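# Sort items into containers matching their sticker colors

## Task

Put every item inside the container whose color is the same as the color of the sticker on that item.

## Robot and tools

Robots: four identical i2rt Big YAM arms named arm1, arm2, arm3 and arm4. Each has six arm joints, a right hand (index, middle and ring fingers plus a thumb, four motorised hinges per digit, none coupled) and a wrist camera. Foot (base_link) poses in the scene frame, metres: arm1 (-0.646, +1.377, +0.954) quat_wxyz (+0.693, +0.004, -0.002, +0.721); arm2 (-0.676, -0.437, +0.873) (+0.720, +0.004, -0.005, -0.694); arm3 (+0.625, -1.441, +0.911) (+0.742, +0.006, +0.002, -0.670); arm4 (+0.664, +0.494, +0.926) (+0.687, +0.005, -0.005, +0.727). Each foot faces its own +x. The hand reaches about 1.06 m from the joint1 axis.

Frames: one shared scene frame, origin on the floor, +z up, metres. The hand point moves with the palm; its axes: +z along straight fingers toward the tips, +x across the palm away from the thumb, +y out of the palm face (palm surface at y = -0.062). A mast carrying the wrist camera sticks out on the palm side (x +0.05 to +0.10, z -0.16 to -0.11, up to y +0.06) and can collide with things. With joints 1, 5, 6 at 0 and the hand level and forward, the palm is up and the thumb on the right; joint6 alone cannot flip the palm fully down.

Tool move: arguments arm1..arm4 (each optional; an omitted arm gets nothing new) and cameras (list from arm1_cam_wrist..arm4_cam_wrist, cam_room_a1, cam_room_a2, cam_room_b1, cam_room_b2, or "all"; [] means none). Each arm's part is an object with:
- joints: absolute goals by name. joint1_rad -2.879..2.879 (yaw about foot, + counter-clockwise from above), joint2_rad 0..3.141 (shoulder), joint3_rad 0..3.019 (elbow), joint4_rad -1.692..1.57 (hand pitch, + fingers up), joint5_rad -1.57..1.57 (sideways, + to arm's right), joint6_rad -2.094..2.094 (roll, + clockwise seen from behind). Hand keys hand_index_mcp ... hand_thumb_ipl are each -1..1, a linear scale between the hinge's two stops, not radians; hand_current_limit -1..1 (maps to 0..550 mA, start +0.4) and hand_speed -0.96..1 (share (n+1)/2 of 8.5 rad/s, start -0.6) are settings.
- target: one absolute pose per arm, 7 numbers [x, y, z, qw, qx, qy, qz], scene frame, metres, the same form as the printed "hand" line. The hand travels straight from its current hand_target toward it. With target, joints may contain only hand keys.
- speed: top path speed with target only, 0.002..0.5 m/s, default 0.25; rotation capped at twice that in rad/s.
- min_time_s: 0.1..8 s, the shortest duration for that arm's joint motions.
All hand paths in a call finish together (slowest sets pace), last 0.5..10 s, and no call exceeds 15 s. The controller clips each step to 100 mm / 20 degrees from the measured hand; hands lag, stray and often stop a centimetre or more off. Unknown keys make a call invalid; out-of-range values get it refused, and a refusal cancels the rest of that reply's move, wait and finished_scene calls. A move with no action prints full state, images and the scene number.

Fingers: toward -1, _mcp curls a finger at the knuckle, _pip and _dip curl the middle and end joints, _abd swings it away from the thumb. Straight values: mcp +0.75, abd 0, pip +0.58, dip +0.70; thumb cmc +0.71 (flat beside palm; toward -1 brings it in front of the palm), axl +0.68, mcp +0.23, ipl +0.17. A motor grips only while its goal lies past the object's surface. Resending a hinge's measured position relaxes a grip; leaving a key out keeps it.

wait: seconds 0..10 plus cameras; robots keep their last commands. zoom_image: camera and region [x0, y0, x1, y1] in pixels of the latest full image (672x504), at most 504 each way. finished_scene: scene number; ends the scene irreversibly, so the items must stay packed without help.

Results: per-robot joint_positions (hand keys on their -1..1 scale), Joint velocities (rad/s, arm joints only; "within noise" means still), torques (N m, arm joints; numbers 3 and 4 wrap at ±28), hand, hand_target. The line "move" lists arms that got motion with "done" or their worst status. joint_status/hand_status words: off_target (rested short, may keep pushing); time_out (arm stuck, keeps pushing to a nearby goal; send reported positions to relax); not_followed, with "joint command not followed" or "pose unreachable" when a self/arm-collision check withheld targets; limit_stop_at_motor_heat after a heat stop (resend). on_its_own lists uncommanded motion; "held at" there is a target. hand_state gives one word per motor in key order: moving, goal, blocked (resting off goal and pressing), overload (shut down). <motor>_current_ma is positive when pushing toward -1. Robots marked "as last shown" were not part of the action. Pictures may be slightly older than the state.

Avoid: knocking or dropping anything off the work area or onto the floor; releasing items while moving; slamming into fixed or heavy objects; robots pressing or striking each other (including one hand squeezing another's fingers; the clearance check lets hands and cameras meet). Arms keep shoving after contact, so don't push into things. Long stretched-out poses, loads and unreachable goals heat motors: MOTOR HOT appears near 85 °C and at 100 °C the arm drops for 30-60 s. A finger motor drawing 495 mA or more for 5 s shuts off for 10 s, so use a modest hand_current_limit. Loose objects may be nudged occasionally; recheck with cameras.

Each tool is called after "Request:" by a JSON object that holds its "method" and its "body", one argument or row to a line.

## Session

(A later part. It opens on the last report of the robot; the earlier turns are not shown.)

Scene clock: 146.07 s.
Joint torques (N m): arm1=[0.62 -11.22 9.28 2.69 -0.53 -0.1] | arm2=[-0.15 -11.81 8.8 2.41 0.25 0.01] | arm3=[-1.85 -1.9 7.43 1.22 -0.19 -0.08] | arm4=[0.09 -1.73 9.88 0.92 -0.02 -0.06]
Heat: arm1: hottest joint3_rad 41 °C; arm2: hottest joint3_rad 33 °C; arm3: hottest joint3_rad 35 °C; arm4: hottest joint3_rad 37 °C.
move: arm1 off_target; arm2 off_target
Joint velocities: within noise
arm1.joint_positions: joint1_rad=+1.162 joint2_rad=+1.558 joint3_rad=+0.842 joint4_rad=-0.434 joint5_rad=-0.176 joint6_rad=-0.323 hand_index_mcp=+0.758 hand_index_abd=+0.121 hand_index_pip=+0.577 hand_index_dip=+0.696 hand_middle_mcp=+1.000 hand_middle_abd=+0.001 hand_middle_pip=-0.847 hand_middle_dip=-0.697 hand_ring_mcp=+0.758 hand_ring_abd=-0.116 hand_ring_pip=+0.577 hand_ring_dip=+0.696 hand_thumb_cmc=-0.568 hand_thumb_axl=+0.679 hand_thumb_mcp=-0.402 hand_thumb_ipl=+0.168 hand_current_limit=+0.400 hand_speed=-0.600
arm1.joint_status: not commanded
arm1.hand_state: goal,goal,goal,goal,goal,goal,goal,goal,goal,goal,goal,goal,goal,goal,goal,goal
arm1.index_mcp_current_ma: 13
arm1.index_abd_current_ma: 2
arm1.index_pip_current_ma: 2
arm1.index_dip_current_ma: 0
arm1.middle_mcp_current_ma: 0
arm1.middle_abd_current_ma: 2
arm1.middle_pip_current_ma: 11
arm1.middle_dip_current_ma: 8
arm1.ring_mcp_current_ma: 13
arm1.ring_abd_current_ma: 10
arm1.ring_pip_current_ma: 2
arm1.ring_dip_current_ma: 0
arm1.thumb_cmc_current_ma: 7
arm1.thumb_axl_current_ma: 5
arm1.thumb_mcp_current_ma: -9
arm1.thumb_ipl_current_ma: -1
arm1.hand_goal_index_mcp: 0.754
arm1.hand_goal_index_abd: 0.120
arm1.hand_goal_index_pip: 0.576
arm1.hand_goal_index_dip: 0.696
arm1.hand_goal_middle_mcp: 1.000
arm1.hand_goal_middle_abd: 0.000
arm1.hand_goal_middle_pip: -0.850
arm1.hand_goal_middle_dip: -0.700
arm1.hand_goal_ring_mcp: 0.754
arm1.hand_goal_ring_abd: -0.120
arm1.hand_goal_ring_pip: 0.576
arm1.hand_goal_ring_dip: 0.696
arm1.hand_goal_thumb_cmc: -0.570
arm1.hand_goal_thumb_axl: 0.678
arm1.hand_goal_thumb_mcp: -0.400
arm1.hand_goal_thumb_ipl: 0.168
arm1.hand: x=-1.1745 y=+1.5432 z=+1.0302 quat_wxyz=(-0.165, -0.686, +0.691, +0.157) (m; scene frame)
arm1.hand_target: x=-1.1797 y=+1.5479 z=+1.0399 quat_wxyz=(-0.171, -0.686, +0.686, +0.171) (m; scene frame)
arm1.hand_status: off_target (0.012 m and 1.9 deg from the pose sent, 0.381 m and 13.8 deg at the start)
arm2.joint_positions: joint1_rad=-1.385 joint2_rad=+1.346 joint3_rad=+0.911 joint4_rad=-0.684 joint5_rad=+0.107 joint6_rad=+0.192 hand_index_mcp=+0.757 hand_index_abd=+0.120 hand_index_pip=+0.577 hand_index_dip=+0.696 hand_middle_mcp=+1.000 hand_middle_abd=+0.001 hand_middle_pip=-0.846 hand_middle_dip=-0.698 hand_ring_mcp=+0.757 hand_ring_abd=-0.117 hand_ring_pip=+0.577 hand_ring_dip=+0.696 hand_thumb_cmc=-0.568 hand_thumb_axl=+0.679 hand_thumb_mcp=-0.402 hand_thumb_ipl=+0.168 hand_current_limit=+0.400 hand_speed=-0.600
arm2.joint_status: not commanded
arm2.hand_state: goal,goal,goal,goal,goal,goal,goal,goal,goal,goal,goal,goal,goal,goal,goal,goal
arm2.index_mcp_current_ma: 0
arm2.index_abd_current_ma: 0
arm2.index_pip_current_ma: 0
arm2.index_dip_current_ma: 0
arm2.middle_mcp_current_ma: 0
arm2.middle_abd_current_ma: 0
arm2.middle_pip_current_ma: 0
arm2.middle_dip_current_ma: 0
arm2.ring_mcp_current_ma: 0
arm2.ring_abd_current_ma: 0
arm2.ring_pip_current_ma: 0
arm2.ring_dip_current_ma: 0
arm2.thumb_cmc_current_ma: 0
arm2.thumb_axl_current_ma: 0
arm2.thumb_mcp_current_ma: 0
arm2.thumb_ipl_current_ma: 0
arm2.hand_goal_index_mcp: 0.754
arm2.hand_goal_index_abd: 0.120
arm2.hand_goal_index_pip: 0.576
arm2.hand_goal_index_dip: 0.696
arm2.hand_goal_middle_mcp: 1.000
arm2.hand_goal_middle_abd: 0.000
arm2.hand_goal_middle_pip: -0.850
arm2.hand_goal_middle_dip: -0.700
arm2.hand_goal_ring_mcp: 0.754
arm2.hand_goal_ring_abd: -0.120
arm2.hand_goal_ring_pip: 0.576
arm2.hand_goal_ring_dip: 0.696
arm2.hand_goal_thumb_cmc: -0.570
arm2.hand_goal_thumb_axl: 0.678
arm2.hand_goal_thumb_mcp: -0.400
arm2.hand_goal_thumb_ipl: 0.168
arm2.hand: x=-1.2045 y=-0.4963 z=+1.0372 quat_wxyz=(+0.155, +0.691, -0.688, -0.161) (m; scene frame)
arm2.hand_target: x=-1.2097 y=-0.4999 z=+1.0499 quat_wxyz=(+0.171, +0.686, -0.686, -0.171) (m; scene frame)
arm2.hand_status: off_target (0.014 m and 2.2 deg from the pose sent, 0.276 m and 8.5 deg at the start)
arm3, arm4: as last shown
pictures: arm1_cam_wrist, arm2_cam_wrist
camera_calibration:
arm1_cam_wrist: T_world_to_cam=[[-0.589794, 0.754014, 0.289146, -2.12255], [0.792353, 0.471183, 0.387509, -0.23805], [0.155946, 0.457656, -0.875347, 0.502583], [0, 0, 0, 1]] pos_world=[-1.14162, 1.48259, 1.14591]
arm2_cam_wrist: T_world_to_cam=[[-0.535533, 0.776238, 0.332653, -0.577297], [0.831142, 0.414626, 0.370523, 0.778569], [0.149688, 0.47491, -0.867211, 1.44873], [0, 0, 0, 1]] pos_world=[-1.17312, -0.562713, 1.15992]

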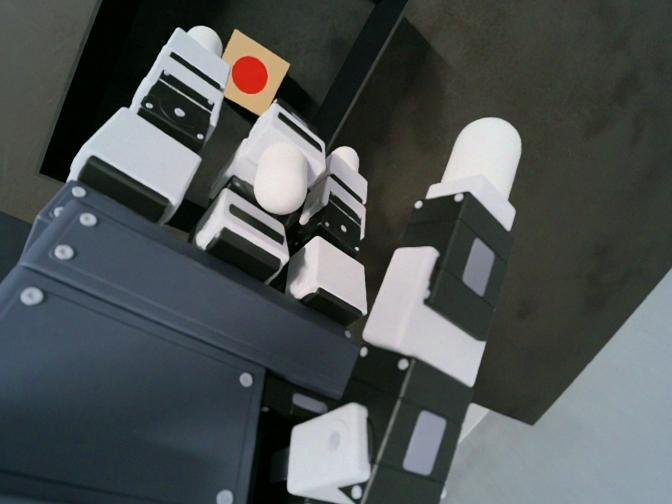

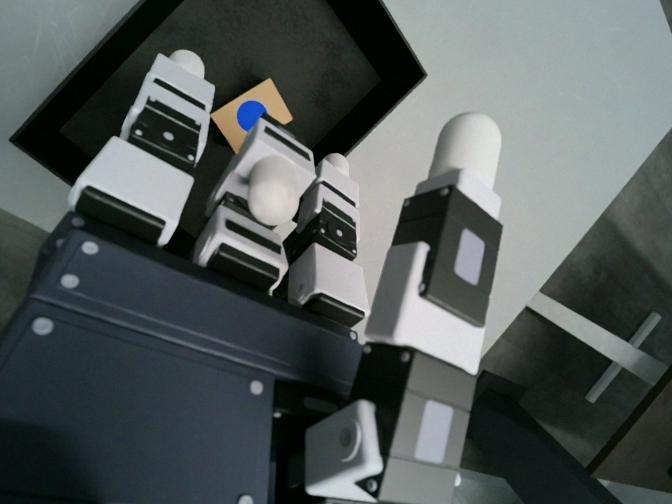

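Request:
{"method": "move", "body": {
  "arm1": {"target": [-1.197, 1.525, 1.0, 0.1784, 0.7155, -0.6556, -0.1635], "speed": 0.15},
  "arm2": {"target": [-1.201, -0.482, 1.01, 0.1264, 0.5070, -0.8274, -0.2063], "speed": 0.2},
  "arm3": {"joints": {"joint1_rad": -2.309}, "min_time_s": 3},
  "cameras": ["arm1_cam_wrist", "arm2_cam_wrist"]
}}

Request:
{"method": "zoom_image", "body": {
  "camera": "arm1_cam_wrist",
  "region": [160, 0, 460, 200]
}}

Request:
{"method": "zoom_image", "body": {
  "camera": "arm2_cam_wrist",
  "region": [160, 0, 460, 200]
}}

Scene clock: 225.67 s.
Joint torques (N m): arm1=[1.85 -10.4 8.58 2.73 -0.59 -0.09] | arm2=[-0.03 -12.04 11.52 0.8 0.63 0] | arm3=[-1.73 -1.55 7.41 1.26 -0.13 -0.06] | arm4=[-0.03 -1.67 9.88 0.81 -0.02 -0.06]
Heat: arm1: hottest joint3_rad 41 °C; arm2: hottest joint3_rad 33 °C; arm3: hottest joint3_rad 35 °C; arm4: hottest joint3_rad 34 °C.
move: arm1 done; arm2 off_target; arm3 done
Joint velocities: within noise
arm1.joint_positions: joint1_rad=+1.182 joint2_rad=+1.647 joint3_rad=+0.842 joint4_rad=-0.331 joint5_rad=-0.200 joint6_rad=-0.371 hand_index_mcp=+0.758 hand_index_abd=+0.121 hand_index_pip=+0.577 hand_index_dip=+0.696 hand_middle_mcp=+1.000 hand_middle_abd=+0.001 hand_middle_pip=-0.847 hand_middle_dip=-0.697 hand_ring_mcp=+0.758 hand_ring_abd=-0.116 hand_ring_pip=+0.577 hand_ring_dip=+0.696 hand_thumb_cmc=-0.568 hand_thumb_axl=+0.679 hand_thumb_mcp=-0.402 hand_thumb_ipl=+0.168 hand_current_limit=+0.400 hand_speed=-0.600
arm1.joint_status: not commanded
arm1.hand_state: goal,goal,goal,goal,goal,goal,goal,goal,goal,goal,goal,goal,goal,goal,goal,goal
arm1.index_mcp_current_ma: 13
arm1.index_abd_current_ma: 2
arm1.index_pip_current_ma: 2
arm1.index_dip_current_ma: 0
arm1.middle_mcp_current_ma: 0
arm1.middle_abd_current_ma: 2
arm1.middle_pip_current_ma: 11
arm1.middle_dip_current_ma: 8
arm1.ring_mcp_current_ma: 13
arm1.ring_abd_current_ma: 10
arm1.ring_pip_current_ma: 2
arm1.ring_dip_current_ma: 0
arm1.thumb_cmc_current_ma: 7
arm1.thumb_axl_current_ma: 5
arm1.thumb_mcp_current_ma: -9
arm1.thumb_ipl_current_ma: -1
arm1.hand_goal_index_mcp: 0.754
arm1.hand_goal_index_abd: 0.120
arm1.hand_goal_index_pip: 0.576
arm1.hand_goal_index_dip: 0.696
arm1.hand_goal_middle_mcp: 1.000
arm1.hand_goal_middle_abd: 0.000
arm1.hand_goal_middle_pip: -0.850
arm1.hand_goal_middle_dip: -0.700
arm1.hand_goal_ring_mcp: 0.754
arm1.hand_goal_ring_abd: -0.120
arm1.hand_goal_ring_pip: 0.576
arm1.hand_goal_ring_dip: 0.696
arm1.hand_goal_thumb_cmc: -0.570
arm1.hand_goal_thumb_axl: 0.678
arm1.hand_goal_thumb_mcp: -0.400
arm1.hand_goal_thumb_ipl: 0.168
arm1.hand: x=-1.1916 y=+1.5289 z=+1.0022 quat_wxyz=(-0.175, -0.710, +0.663, +0.160) (m; scene frame)
arm1.hand_target: x=-1.1968 y=+1.5248 z=+0.9999 quat_wxyz=(-0.178, -0.715, +0.655, +0.163) (m; scene frame)
arm1.hand_status: done (0.007 m and 1.2 deg from the pose sent, 0.042 m and 5.5 deg at the start)
arm2.joint_positions: joint1_rad=-1.276 joint2_rad=+1.484 joint3_rad=+0.914 joint4_rad=-0.676 joint5_rad=+0.348 joint6_rad=+0.736 hand_index_mcp=+0.757 hand_index_abd=+0.120 hand_index_pip=+0.577 hand_index_dip=+0.696 hand_middle_mcp=+1.000 hand_middle_abd=+0.001 hand_middle_pip=-0.846 hand_middle_dip=-0.698 hand_ring_mcp=+0.757 hand_ring_abd=-0.117 hand_ring_pip=+0.577 hand_ring_dip=+0.696 hand_thumb_cmc=-0.568 hand_thumb_axl=+0.679 hand_thumb_mcp=-0.402 hand_thumb_ipl=+0.168 hand_current_limit=+0.400 hand_speed=-0.600
arm2.joint_status: not commanded
arm2.hand_state: goal,goal,goal,goal,goal,goal,goal,goal,goal,goal,goal,goal,goal,goal,goal,goal
arm2.index_mcp_current_ma: 0
arm2.index_abd_current_ma: 0
arm2.index_pip_current_ma: 0
arm2.index_dip_current_ma: 0
arm2.middle_mcp_current_ma: 0
arm2.middle_abd_current_ma: 0
arm2.middle_pip_current_ma: 0
arm2.middle_dip_current_ma: 0
arm2.ring_mcp_current_ma: 0
arm2.ring_abd_current_ma: 0
arm2.ring_pip_current_ma: 0
arm2.ring_dip_current_ma: 0
arm2.thumb_cmc_current_ma: 0
arm2.thumb_axl_current_ma: 0
arm2.thumb_mcp_current_ma: 0
arm2.thumb_ipl_current_ma: 0
arm2.hand_goal_index_mcp: 0.754
arm2.hand_goal_index_abd: 0.120
arm2.hand_goal_index_pip: 0.576
arm2.hand_goal_index_dip: 0.696
arm2.hand_goal_middle_mcp: 1.000
arm2.hand_goal_middle_abd: 0.000
arm2.hand_goal_middle_pip: -0.850
arm2.hand_goal_middle_dip: -0.700
arm2.hand_goal_ring_mcp: 0.754
arm2.hand_goal_ring_abd: -0.120
arm2.hand_goal_ring_pip: 0.576
arm2.hand_goal_ring_dip: 0.696
arm2.hand_goal_thumb_cmc: -0.570
arm2.hand_goal_thumb_axl: 0.678
arm2.hand_goal_thumb_mcp: -0.400
arm2.hand_goal_thumb_ipl: 0.168
arm2.hand: x=-1.1836 y=-0.4739 z=+0.9891 quat_wxyz=(+0.107, +0.513, -0.828, -0.201) (m; scene frame)
arm2.hand_target: x=-1.1999 y=-0.4819 z=+1.0104 quat_wxyz=(+0.127, +0.507, -0.827, -0.206) (m; scene frame)
arm2.hand_status: off_target (0.028 m and 2.4 deg from the pose sent, 0.031 m and 27.2 deg at the start)
arm3.joint_positions: joint1_rad=-2.302 joint2_rad=+0.744 joint3_rad=+1.261 joint4_rad=-1.587 joint5_rad=+0.001 joint6_rad=+0.007 hand_index_mcp=+0.757 hand_index_abd=+0.120 hand_index_pip=+0.577 hand_index_dip=+0.696 hand_middle_mcp=+1.000 hand_middle_abd=+0.000 hand_middle_pip=-0.844 hand_middle_dip=-0.697 hand_ring_mcp=+0.757 hand_ring_abd=-0.116 hand_ring_pip=+0.577 hand_ring_dip=+0.696 hand_thumb_cmc=-0.568 hand_thumb_axl=+0.679 hand_thumb_mcp=-0.402 hand_thumb_ipl=+0.168 hand_current_limit=+0.400 hand_speed=-0.600
arm3.joint_status: all done
arm3.hand_state: goal,goal,goal,goal,goal,goal,goal,goal,goal,goal,goal,goal,goal,goal,goal,goal
arm3.index_mcp_current_ma: 3
arm3.index_abd_current_ma: 0
arm3.index_pip_current_ma: 1
arm3.index_dip_current_ma: 0
arm3.middle_mcp_current_ma: 0
arm3.middle_abd_current_ma: 0
arm3.middle_pip_current_ma: 8
arm3.middle_dip_current_ma: 3
arm3.ring_mcp_current_ma: 4
arm3.ring_abd_current_ma: 4
arm3.ring_pip_current_ma: 1
arm3.ring_dip_current_ma: 0
arm3.thumb_cmc_current_ma: 3
arm3.thumb_axl_current_ma: 1
arm3.thumb_mcp_current_ma: -3
arm3.thumb_ipl_current_ma: 0
arm3.hand_goal_index_mcp: 0.754
arm3.hand_goal_index_abd: 0.120
arm3.hand_goal_index_pip: 0.576
arm3.hand_goal_index_dip: 0.696
arm3.hand_goal_middle_mcp: 1.000
arm3.hand_goal_middle_abd: 0.000
arm3.hand_goal_middle_pip: -0.850
arm3.hand_goal_middle_dip: -0.700
arm3.hand_goal_ring_mcp: 0.754
arm3.hand_goal_ring_abd: -0.120
arm3.hand_goal_ring_pip: 0.576
arm3.hand_goal_ring_dip: 0.696
arm3.hand_goal_thumb_cmc: -0.570
arm3.hand_goal_thumb_axl: 0.678
arm3.hand_goal_thumb_mcp: -0.400
arm3.hand_goal_thumb_ipl: 0.168
arm3.hand: x=+0.3827 y=-1.2424 z=+1.3623 quat_wxyz=(+0.108, +0.437, -0.864, -0.225) (m; scene frame)
arm3.hand_target: x=+0.3839 y=-1.2414 z=+1.3520 quat_wxyz=(+0.100, +0.439, -0.867, -0.212) (m; scene frame)
arm3.hand_status: not commanded
arm4: as last shown
pictures: arm1_cam_wrist, arm2_cam_wrist
camera_calibration:
arm1_cam_wrist: T_world_to_cam=[[-0.637153, 0.706921, 0.307081, -2.11621], [0.763785, 0.52573, 0.374487, -0.31125], [0.103291, 0.47315, -0.874906, 0.400407], [0, 0, 0, 1]] pos_world=[-1.15198, 1.47017, 1.11673]
arm2_cam_wrist: T_world_to_cam=[[-0.126151, 0.927201, 0.352681, -0.031315], [0.927837, -0.015513, 0.372664, 0.678278], [0.351005, 0.374243, -0.858334, 1.57503], [0, 0, 0, 1]] pos_world=[-1.18613, -0.549887, 1.11018]

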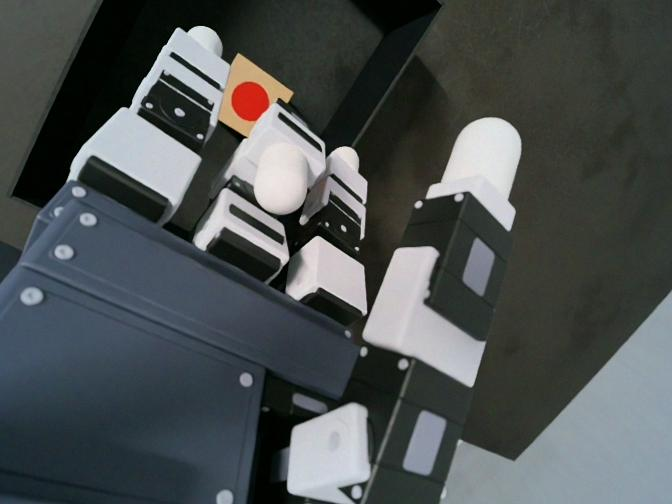

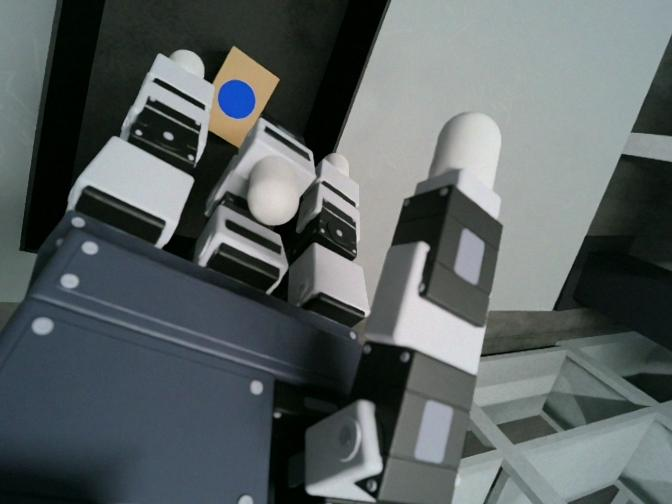

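Scaled by 1.680 from the camera's 672x504 image, which has a finer 960x720 frame.

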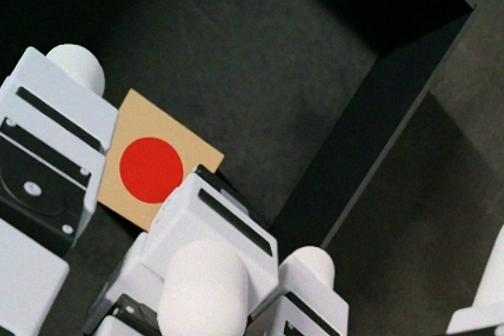

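Scaled by 1.680 from the camera's 672x504 image, which has a finer 960x720 frame.

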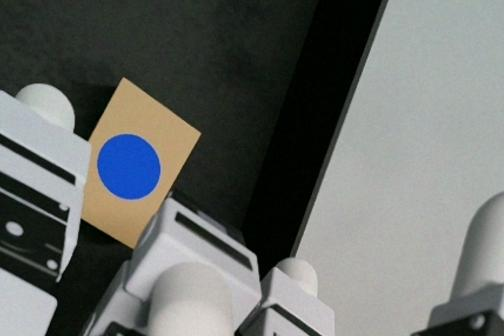

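Request:
{"method": "move", "body": {
  "arm1": {"target": [-1.197, 1.517, 0.895, 0.1784, 0.7155, -0.6556, -0.1635], "speed": 0.08},
  "arm2": {"target": [-1.212, -0.486, 0.905, 0.1264, 0.5070, -0.8274, -0.2063], "speed": 0.08},
  "cameras": ["arm1_cam_wrist", "arm2_cam_wrist"]
}}

Request:
{"method": "zoom_image", "body": {
  "camera": "arm1_cam_wrist",
  "region": [160, 0, 460, 200]
}}

Request:
{"method": "zoom_image", "body": {
  "camera": "arm2_cam_wrist",
  "region": [160, 0, 460, 200]
}}

Scene clock: 254.87 s.
Joint torques (N m): arm1=[1.96 -12.04 5.65 2.8 -0.32 0.09] | arm2=[-0.03 -14.51 6.34 2.09 0.61 -0.01] | arm3=[-1.73 -1.55 7.39 1.26 -0.13 -0.06] | arm4=[0.03 -1.73 9.89 0.88 -0.03 -0.07]
Heat: arm1: hottest joint3_rad 40 °C; arm2: hottest joint3_rad 37 °C; arm3: hottest joint3_rad 35 °C; arm4: hottest joint3_rad 34 °C.
move: arm1 done; arm2 done
Joint velocities: within noise
arm1.joint_positions: joint1_rad=+1.201 joint2_rad=+1.911 joint3_rad=+0.803 joint4_rad=-0.021 joint5_rad=-0.198 joint6_rad=-0.371 hand_index_mcp=+0.758 hand_index_abd=+0.121 hand_index_pip=+0.577 hand_index_dip=+0.696 hand_middle_mcp=+1.000 hand_middle_abd=+0.001 hand_middle_pip=-0.847 hand_middle_dip=-0.697 hand_ring_mcp=+0.758 hand_ring_abd=-0.116 hand_ring_pip=+0.577 hand_ring_dip=+0.696 hand_thumb_cmc=-0.568 hand_thumb_axl=+0.679 hand_thumb_mcp=-0.402 hand_thumb_ipl=+0.168 hand_current_limit=+0.400 hand_speed=-0.600
arm1.joint_status: not commanded
arm1.hand_state: goal,goal,goal,goal,goal,goal,goal,goal,goal,goal,goal,goal,goal,goal,goal,goal
arm1.index_mcp_current_ma: 13
arm1.index_abd_current_ma: 2
arm1.index_pip_current_ma: 2
arm1.index_dip_current_ma: 0
arm1.middle_mcp_current_ma: 0
arm1.middle_abd_current_ma: 2
arm1.middle_pip_current_ma: 11
arm1.middle_dip_current_ma: 8
arm1.ring_mcp_current_ma: 13
arm1.ring_abd_current_ma: 10
arm1.ring_pip_current_ma: 2
arm1.ring_dip_current_ma: 0
arm1.thumb_cmc_current_ma: 7
arm1.thumb_axl_current_ma: 5
arm1.thumb_mcp_current_ma: -9
arm1.thumb_ipl_current_ma: -1
arm1.hand_goal_index_mcp: 0.754
arm1.hand_goal_index_abd: 0.120
arm1.hand_goal_index_pip: 0.576
arm1.hand_goal_index_dip: 0.696
arm1.hand_goal_middle_mcp: 1.000
arm1.hand_goal_middle_abd: 0.000
arm1.hand_goal_middle_pip: -0.850
arm1.hand_goal_middle_dip: -0.700
arm1.hand_goal_ring_mcp: 0.754
arm1.hand_goal_ring_abd: -0.120
arm1.hand_goal_ring_pip: 0.576
arm1.hand_goal_ring_dip: 0.696
arm1.hand_goal_thumb_cmc: -0.570
arm1.hand_goal_thumb_axl: 0.678
arm1.hand_goal_thumb_mcp: -0.400
arm1.hand_goal_thumb_ipl: 0.168
arm1.hand: x=-1.1953 y=+1.5199 z=+0.8983 quat_wxyz=(-0.177, -0.716, +0.656, +0.161) (m; scene frame)
arm1.hand_target: x=-1.1969 y=+1.5171 z=+0.8951 quat_wxyz=(-0.178, -0.715, +0.655, +0.163) (m; scene frame)
arm1.hand_status: done (0.005 m and 0.3 deg from the pose sent, 0.108 m and 1.2 deg at the start)
arm2.joint_positions: joint1_rad=-1.276 joint2_rad=+1.707 joint3_rad=+0.890 joint4_rad=-0.411 joint5_rad=+0.348 joint6_rad=+0.736 hand_index_mcp=+0.757 hand_index_abd=+0.120 hand_index_pip=+0.577 hand_index_dip=+0.696 hand_middle_mcp=+1.000 hand_middle_abd=+0.001 hand_middle_pip=-0.846 hand_middle_dip=-0.698 hand_ring_mcp=+0.757 hand_ring_abd=-0.117 hand_ring_pip=+0.577 hand_ring_dip=+0.696 hand_thumb_cmc=-0.568 hand_thumb_axl=+0.679 hand_thumb_mcp=-0.402 hand_thumb_ipl=+0.168 hand_current_limit=+0.400 hand_speed=-0.600
arm2.joint_status: not commanded
arm2.hand_state: goal,goal,goal,goal,goal,goal,goal,goal,goal,goal,goal,goal,goal,goal,goal,goal
arm2.index_mcp_current_ma: 0
arm2.index_abd_current_ma: 0
arm2.index_pip_current_ma: 0
arm2.index_dip_current_ma: 0
arm2.middle_mcp_current_ma: 0
arm2.middle_abd_current_ma: 0
arm2.middle_pip_current_ma: 0
arm2.middle_dip_current_ma: 0
arm2.ring_mcp_current_ma: 0
arm2.ring_abd_current_ma: 0
arm2.ring_pip_current_ma: 0
arm2.ring_dip_current_ma: 0
arm2.thumb_cmc_current_ma: 0
arm2.thumb_axl_current_ma: 0
arm2.thumb_mcp_current_ma: 0
arm2.thumb_ipl_current_ma: 0
arm2.hand_goal_index_mcp: 0.754
arm2.hand_goal_index_abd: 0.120
arm2.hand_goal_index_pip: 0.576
arm2.hand_goal_index_dip: 0.696
arm2.hand_goal_middle_mcp: 1.000
arm2.hand_goal_middle_abd: 0.000
arm2.hand_goal_middle_pip: -0.850
arm2.hand_goal_middle_dip: -0.700
arm2.hand_goal_ring_mcp: 0.754
arm2.hand_goal_ring_abd: -0.120
arm2.hand_goal_ring_pip: 0.576
arm2.hand_goal_ring_dip: 0.696
arm2.hand_goal_thumb_cmc: -0.570
arm2.hand_goal_thumb_axl: 0.678
arm2.hand_goal_thumb_mcp: -0.400
arm2.hand_goal_thumb_ipl: 0.168
arm2.hand: x=-1.2081 y=-0.4828 z=+0.9014 quat_wxyz=(+0.116, +0.510, -0.828, -0.203) (m; scene frame)
arm2.hand_target: x=-1.2119 y=-0.4861 z=+0.9050 quat_wxyz=(+0.126, +0.507, -0.827, -0.206) (m; scene frame)
arm2.hand_status: done (0.006 m and 1.4 deg from the pose sent, 0.090 m and 2.4 deg at the start)
arm3, arm4: as last shown
pictures: arm1_cam_wrist, arm2_cam_wrist
camera_calibration:
arm1_cam_wrist: T_world_to_cam=[[-0.648529, 0.694011, 0.312664, -2.07924], [0.755791, 0.538262, 0.372899, -0.291996], [0.0905004, 0.478144, -0.873606, 0.290112], [0, 0, 0, 1]] pos_world=[-1.15402, 1.46147, 1.01243]
arm2_cam_wrist: T_world_to_cam=[[-0.119619, 0.929395, 0.349165, 0.0170078], [0.934201, -0.0136905, 0.356484, 0.756644], [0.336095, 0.368832, -0.866604, 1.49858], [0, 0, 0, 1]] pos_world=[-1.20849, -0.558173, 1.02301]

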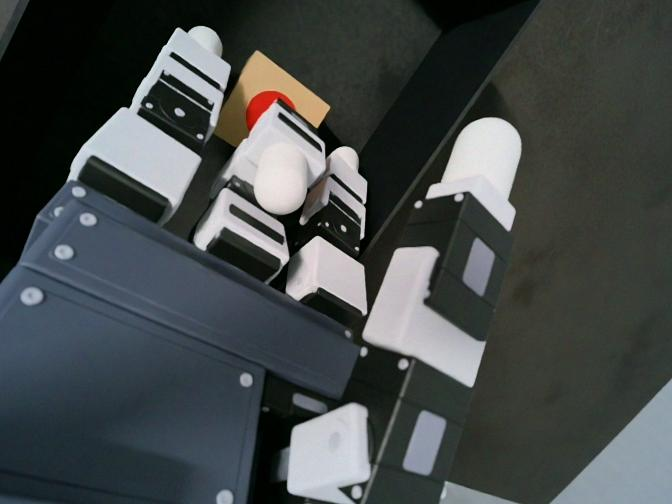

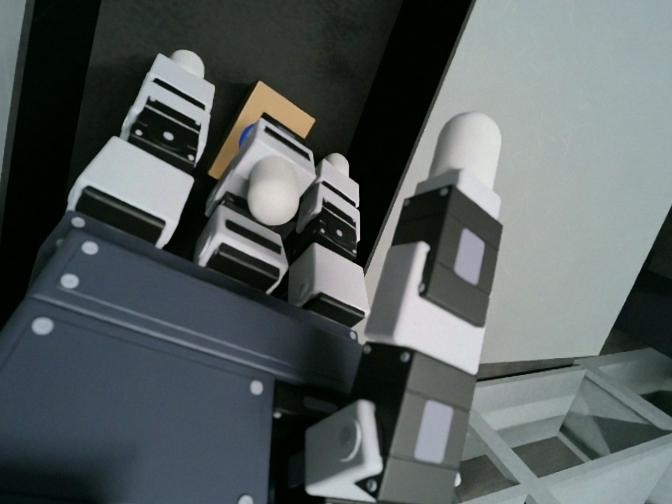

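Scaled by 1.680 from the camera's 672x504 image, which has a finer 960x720 frame.

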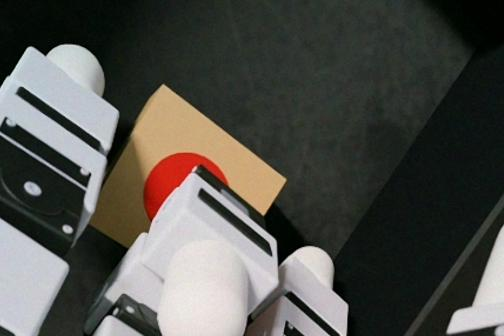

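Scaled by 1.680 from the camera's 672x504 image, which has a finer 960x720 frame.

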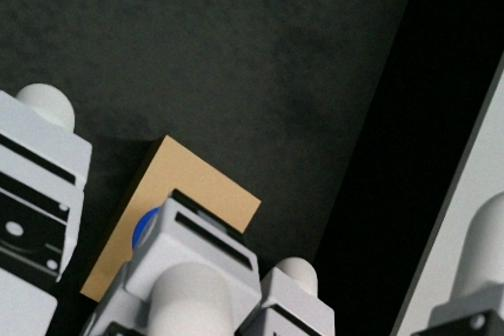

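Request:
{"method": "move", "body": {
  "arm1": {"target": [-1.197, 1.517, 0.883, 0.1784, 0.7155, -0.6556, -0.1635], "speed": 0.05},
  "arm2": {"target": [-1.205, -0.484, 0.884, 0.1264, 0.5070, -0.8274, -0.2063], "speed": 0.05}
}}

Request:
{"method": "move", "body": {
  "arm1": {"joints": {"hand_index_abd": -0.35, "hand_ring_abd": 0.35}},
  "arm2": {"joints": {"hand_index_abd": -0.4, "hand_ring_abd": 0.4}},
  "cameras": ["arm1_cam_wrist", "arm2_cam_wrist"]
}}

Scene clock: 281.47 s.
Joint torques (N m): arm1=[2.02 -11.63 5.48 2.77 -0.31 0.1] | arm2=[-0.09 -14.15 5.96 2.07 0.61 -0.03] | arm3=[-1.73 -1.61 7.39 1.26 -0.13 -0.06] | arm4=[-0.26 -1.67 9.88 0.9 -0.01 -0.06]
Heat: arm1: hottest joint3_rad 38 °C; arm2: hottest joint3_rad 35 °C; arm3: hottest joint3_rad 35 °C; arm4: hottest joint3_rad 34 °C.
move: arm1 done; arm2 done
Joint velocities: within noise
arm1.joint_positions: joint1_rad=+1.201 joint2_rad=+1.941 joint3_rad=+0.803 joint4_rad=+0.011 joint5_rad=-0.198 joint6_rad=-0.371 hand_index_mcp=+0.758 hand_index_abd=+0.121 hand_index_pip=+0.577 hand_index_dip=+0.696 hand_middle_mcp=+1.000 hand_middle_abd=+0.001 hand_middle_pip=-0.847 hand_middle_dip=-0.697 hand_ring_mcp=+0.758 hand_ring_abd=-0.116 hand_ring_pip=+0.577 hand_ring_dip=+0.696 hand_thumb_cmc=-0.568 hand_thumb_axl=+0.679 hand_thumb_mcp=-0.402 hand_thumb_ipl=+0.168 hand_current_limit=+0.400 hand_speed=-0.600
arm1.joint_status: not commanded
arm1.hand_state: goal,goal,goal,goal,goal,goal,goal,goal,goal,goal,goal,goal,goal,goal,goal,goal
arm1.index_mcp_current_ma: 13
arm1.index_abd_current_ma: 2
arm1.index_pip_current_ma: 2
arm1.index_dip_current_ma: 0
arm1.middle_mcp_current_ma: 0
arm1.middle_abd_current_ma: 2
arm1.middle_pip_current_ma: 11
arm1.middle_dip_current_ma: 8
arm1.ring_mcp_current_ma: 13
arm1.ring_abd_current_ma: 10
arm1.ring_pip_current_ma: 2
arm1.ring_dip_current_ma: 0
arm1.thumb_cmc_current_ma: 7
arm1.thumb_axl_current_ma: 5
arm1.thumb_mcp_current_ma: -9
arm1.thumb_ipl_current_ma: -1
arm1.hand_goal_index_mcp: 0.754
arm1.hand_goal_index_abd: 0.120
arm1.hand_goal_index_pip: 0.576
arm1.hand_goal_index_dip: 0.696
arm1.hand_goal_middle_mcp: 1.000
arm1.hand_goal_middle_abd: 0.000
arm1.hand_goal_middle_pip: -0.850
arm1.hand_goal_middle_dip: -0.700
arm1.hand_goal_ring_mcp: 0.754
arm1.hand_goal_ring_abd: -0.120
arm1.hand_goal_ring_pip: 0.576
arm1.hand_goal_ring_dip: 0.696
arm1.hand_goal_thumb_cmc: -0.570
arm1.hand_goal_thumb_axl: 0.678
arm1.hand_goal_thumb_mcp: -0.400
arm1.hand_goal_thumb_ipl: 0.168
arm1.hand: x=-1.1954 y=+1.5200 z=+0.8880 quat_wxyz=(-0.178, -0.716, +0.656, +0.162) (m; scene frame)
arm1.hand_target: x=-1.1968 y=+1.5170 z=+0.8830 quat_wxyz=(-0.178, -0.715, +0.655, +0.163) (m; scene frame)
arm1.hand_status: done (0.006 m and 0.1 deg from the pose sent, 0.016 m and 0.3 deg at the start)
arm2.joint_positions: joint1_rad=-1.276 joint2_rad=+1.737 joint3_rad=+0.857 joint4_rad=-0.344 joint5_rad=+0.348 joint6_rad=+0.736 hand_index_mcp=+0.757 hand_index_abd=+0.120 hand_index_pip=+0.577 hand_index_dip=+0.696 hand_middle_mcp=+1.000 hand_middle_abd=+0.001 hand_middle_pip=-0.846 hand_middle_dip=-0.698 hand_ring_mcp=+0.757 hand_ring_abd=-0.117 hand_ring_pip=+0.577 hand_ring_dip=+0.696 hand_thumb_cmc=-0.568 hand_thumb_axl=+0.679 hand_thumb_mcp=-0.402 hand_thumb_ipl=+0.168 hand_current_limit=+0.400 hand_speed=-0.600
arm2.joint_status: not commanded
arm2.hand_state: goal,goal,goal,goal,goal,goal,goal,goal,goal,goal,goal,goal,goal,goal,goal,goal
arm2.index_mcp_current_ma: 0
arm2.index_abd_current_ma: 0
arm2.index_pip_current_ma: 0
arm2.index_dip_current_ma: 0
arm2.middle_mcp_current_ma: 0
arm2.middle_abd_current_ma: 0
arm2.middle_pip_current_ma: 0
arm2.middle_dip_current_ma: 0
arm2.ring_mcp_current_ma: 0
arm2.ring_abd_current_ma: 0
arm2.ring_pip_current_ma: 0
arm2.ring_dip_current_ma: 0
arm2.thumb_cmc_current_ma: 0
arm2.thumb_axl_current_ma: 0
arm2.thumb_mcp_current_ma: 0
arm2.thumb_ipl_current_ma: 0
arm2.hand_goal_index_mcp: 0.754
arm2.hand_goal_index_abd: 0.120
arm2.hand_goal_index_pip: 0.576
arm2.hand_goal_index_dip: 0.696
arm2.hand_goal_middle_mcp: 1.000
arm2.hand_goal_middle_abd: 0.000
arm2.hand_goal_middle_pip: -0.850
arm2.hand_goal_middle_dip: -0.700
arm2.hand_goal_ring_mcp: 0.754
arm2.hand_goal_ring_abd: -0.120
arm2.hand_goal_ring_pip: 0.576
arm2.hand_goal_ring_dip: 0.696
arm2.hand_goal_thumb_cmc: -0.570
arm2.hand_goal_thumb_axl: 0.678
arm2.hand_goal_thumb_mcp: -0.400
arm2.hand_goal_thumb_ipl: 0.168
arm2.hand: x=-1.2015 y=-0.4807 z=+0.8818 quat_wxyz=(+0.117, +0.510, -0.828, -0.203) (m; scene frame)
arm2.hand_target: x=-1.2049 y=-0.4841 z=+0.8840 quat_wxyz=(+0.126, +0.507, -0.827, -0.206) (m; scene frame)
arm2.hand_status: done (0.005 m and 1.2 deg from the pose sent, 0.018 m and 1.3 deg at the start)
arm3, arm4: as last shown
pictures: none

Scene clock: 282.17 s.
Joint torques (N m): arm1=[1.73 -11.4 5.52 2.8 -0.35 0.11] | arm2=[-0.09 -13.98 6.02 2.13 0.59 -0.01] | arm3=[-1.73 -1.61 7.39 1.26 -0.13 -0.06] | arm4=[-0.03 -1.49 9.95 0.91 -0.03 -0.08]
Heat: arm1: hottest joint3_rad 38 °C; arm2: hottest joint3_rad 35 °C; arm3: hottest joint3_rad 35 °C; arm4: hottest joint3_rad 34 °C.
move: arm1 off_target; arm2 off_target
Joint velocities: within noise
arm1.joint_positions: joint1_rad=+1.202 joint2_rad=+1.941 joint3_rad=+0.803 joint4_rad=+0.012 joint5_rad=-0.197 joint6_rad=-0.371 hand_index_mcp=+0.762 hand_index_abd=-0.044 hand_index_pip=+0.578 hand_index_dip=+0.696 hand_middle_mcp=+1.000 hand_middle_abd=+0.001 hand_middle_pip=-0.847 hand_middle_dip=-0.697 hand_ring_mcp=+0.753 hand_ring_abd=+0.039 hand_ring_pip=+0.575 hand_ring_dip=+0.696 hand_thumb_cmc=-0.568 hand_thumb_axl=+0.679 hand_thumb_mcp=-0.402 hand_thumb_ipl=+0.168 hand_current_limit=+0.400 hand_speed=-0.600
arm1.joint_status: hand_index_abd off_target (ended at -0.044, target -0.350); hand_ring_abd off_target (ended at +0.039, target +0.350)
arm1.hand_state: goal,blocked,goal,goal,goal,goal,goal,goal,goal,blocked,goal,goal,goal,goal,goal,goal
arm1.index_mcp_current_ma: 28
arm1.index_abd_current_ma: 385
arm1.index_pip_current_ma: 6
arm1.index_dip_current_ma: 0
arm1.middle_mcp_current_ma: 0
arm1.middle_abd_current_ma: 2
arm1.middle_pip_current_ma: 11
arm1.middle_dip_current_ma: 8
arm1.ring_mcp_current_ma: -4
arm1.ring_abd_current_ma: -385
arm1.ring_pip_current_ma: -2
arm1.ring_dip_current_ma: 0
arm1.thumb_cmc_current_ma: 7
arm1.thumb_axl_current_ma: 5
arm1.thumb_mcp_current_ma: -9
arm1.thumb_ipl_current_ma: -1
arm1.hand_goal_index_mcp: 0.754
arm1.hand_goal_index_abd: -0.350
arm1.hand_goal_index_pip: 0.576
arm1.hand_goal_index_dip: 0.696
arm1.hand_goal_middle_mcp: 1.000
arm1.hand_goal_middle_abd: 0.000
arm1.hand_goal_middle_pip: -0.850
arm1.hand_goal_middle_dip: -0.700
arm1.hand_goal_ring_mcp: 0.754
arm1.hand_goal_ring_abd: 0.350
arm1.hand_goal_ring_pip: 0.576
arm1.hand_goal_ring_dip: 0.696
arm1.hand_goal_thumb_cmc: -0.570
arm1.hand_goal_thumb_axl: 0.678
arm1.hand_goal_thumb_mcp: -0.400
arm1.hand_goal_thumb_ipl: 0.168
arm1.hand: x=-1.1956 y=+1.5200 z=+0.8882 quat_wxyz=(-0.178, -0.716, +0.655, +0.163) (m; scene frame)
arm1.hand_target: x=-1.1969 y=+1.5169 z=+0.8830 quat_wxyz=(-0.178, -0.715, +0.655, +0.163) (m; scene frame)
arm1.hand_status: not commanded
arm2.joint_positions: joint1_rad=-1.276 joint2_rad=+1.737 joint3_rad=+0.857 joint4_rad=-0.344 joint5_rad=+0.348 joint6_rad=+0.736 hand_index_mcp=+0.757 hand_index_abd=-0.145 hand_index_pip=+0.577 hand_index_dip=+0.696 hand_middle_mcp=+1.000 hand_middle_abd=+0.001 hand_middle_pip=-0.846 hand_middle_dip=-0.698 hand_ring_mcp=+0.757 hand_ring_abd=+0.152 hand_ring_pip=+0.577 hand_ring_dip=+0.696 hand_thumb_cmc=-0.568 hand_thumb_axl=+0.679 hand_thumb_mcp=-0.402 hand_thumb_ipl=+0.168 hand_current_limit=+0.400 hand_speed=-0.600
arm2.joint_status: hand_index_abd off_target (ended at -0.145, target -0.400); hand_ring_abd off_target (ended at +0.152, target +0.400)
arm2.hand_state: goal,blocked,goal,goal,goal,goal,goal,goal,goal,blocked,goal,goal,goal,goal,goal,goal
arm2.index_mcp_current_ma: 0
arm2.index_abd_current_ma: 385
arm2.index_pip_current_ma: 0
arm2.index_dip_current_ma: 0
arm2.middle_mcp_current_ma: 0
arm2.middle_abd_current_ma: 0
arm2.middle_pip_current_ma: 0
arm2.middle_dip_current_ma: 0
arm2.ring_mcp_current_ma: 0
arm2.ring_abd_current_ma: -385
arm2.ring_pip_current_ma: 0
arm2.ring_dip_current_ma: 0
arm2.thumb_cmc_current_ma: 0
arm2.thumb_axl_current_ma: 0
arm2.thumb_mcp_current_ma: 0
arm2.thumb_ipl_current_ma: 0
arm2.hand_goal_index_mcp: 0.754
arm2.hand_goal_index_abd: -0.400
arm2.hand_goal_index_pip: 0.576
arm2.hand_goal_index_dip: 0.696
arm2.hand_goal_middle_mcp: 1.000
arm2.hand_goal_middle_abd: 0.000
arm2.hand_goal_middle_pip: -0.850
arm2.hand_goal_middle_dip: -0.700
arm2.hand_goal_ring_mcp: 0.754
arm2.hand_goal_ring_abd: 0.400
arm2.hand_goal_ring_pip: 0.576
arm2.hand_goal_ring_dip: 0.696
arm2.hand_goal_thumb_cmc: -0.570
arm2.hand_goal_thumb_axl: 0.678
arm2.hand_goal_thumb_mcp: -0.400
arm2.hand_goal_thumb_ipl: 0.168
arm2.hand: x=-1.2016 y=-0.4807 z=+0.8819 quat_wxyz=(+0.117, +0.510, -0.828, -0.204) (m; scene frame)
arm2.hand_target: x=-1.2049 y=-0.4841 z=+0.8841 quat_wxyz=(+0.126, +0.507, -0.827, -0.206) (m; scene frame)
arm2.hand_status: not commanded
arm3, arm4: as last shown
pictures: arm1_cam_wrist, arm2_cam_wrist
camera_calibration:
arm1_cam_wrist: T_world_to_cam=[[-0.647471, 0.693412, 0.316168, -2.07738], [0.757052, 0.537599, 0.371294, -0.284068], [0.0874879, 0.479757, -0.873028, 0.274752], [0, 0, 0, 1]] pos_world=[-1.15402, 1.46138, 1.00214]
arm2_cam_wrist: T_world_to_cam=[[-0.118442, 0.929631, 0.348937, 0.0242758], [0.935244, -0.0136194, 0.353741, 0.761219], [0.333601, 0.368239, -0.867819, 1.47641], [0, 0, 0, 1]] pos_world=[-1.20158, -0.555872, 1.00351]

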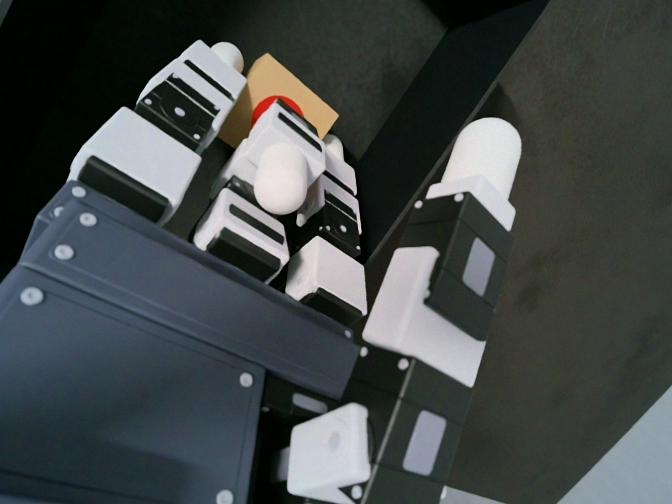

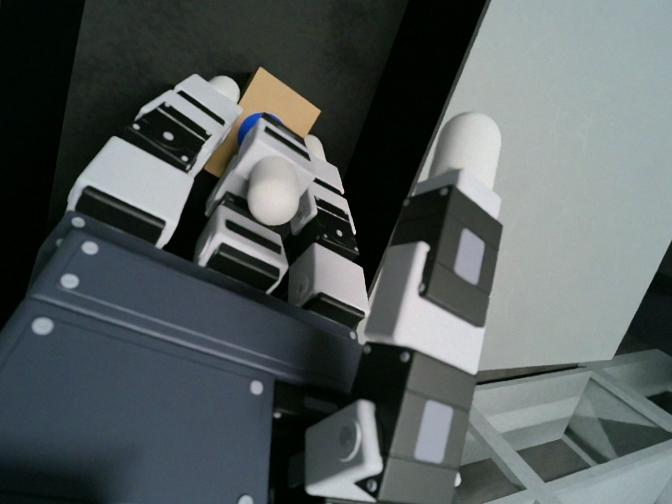

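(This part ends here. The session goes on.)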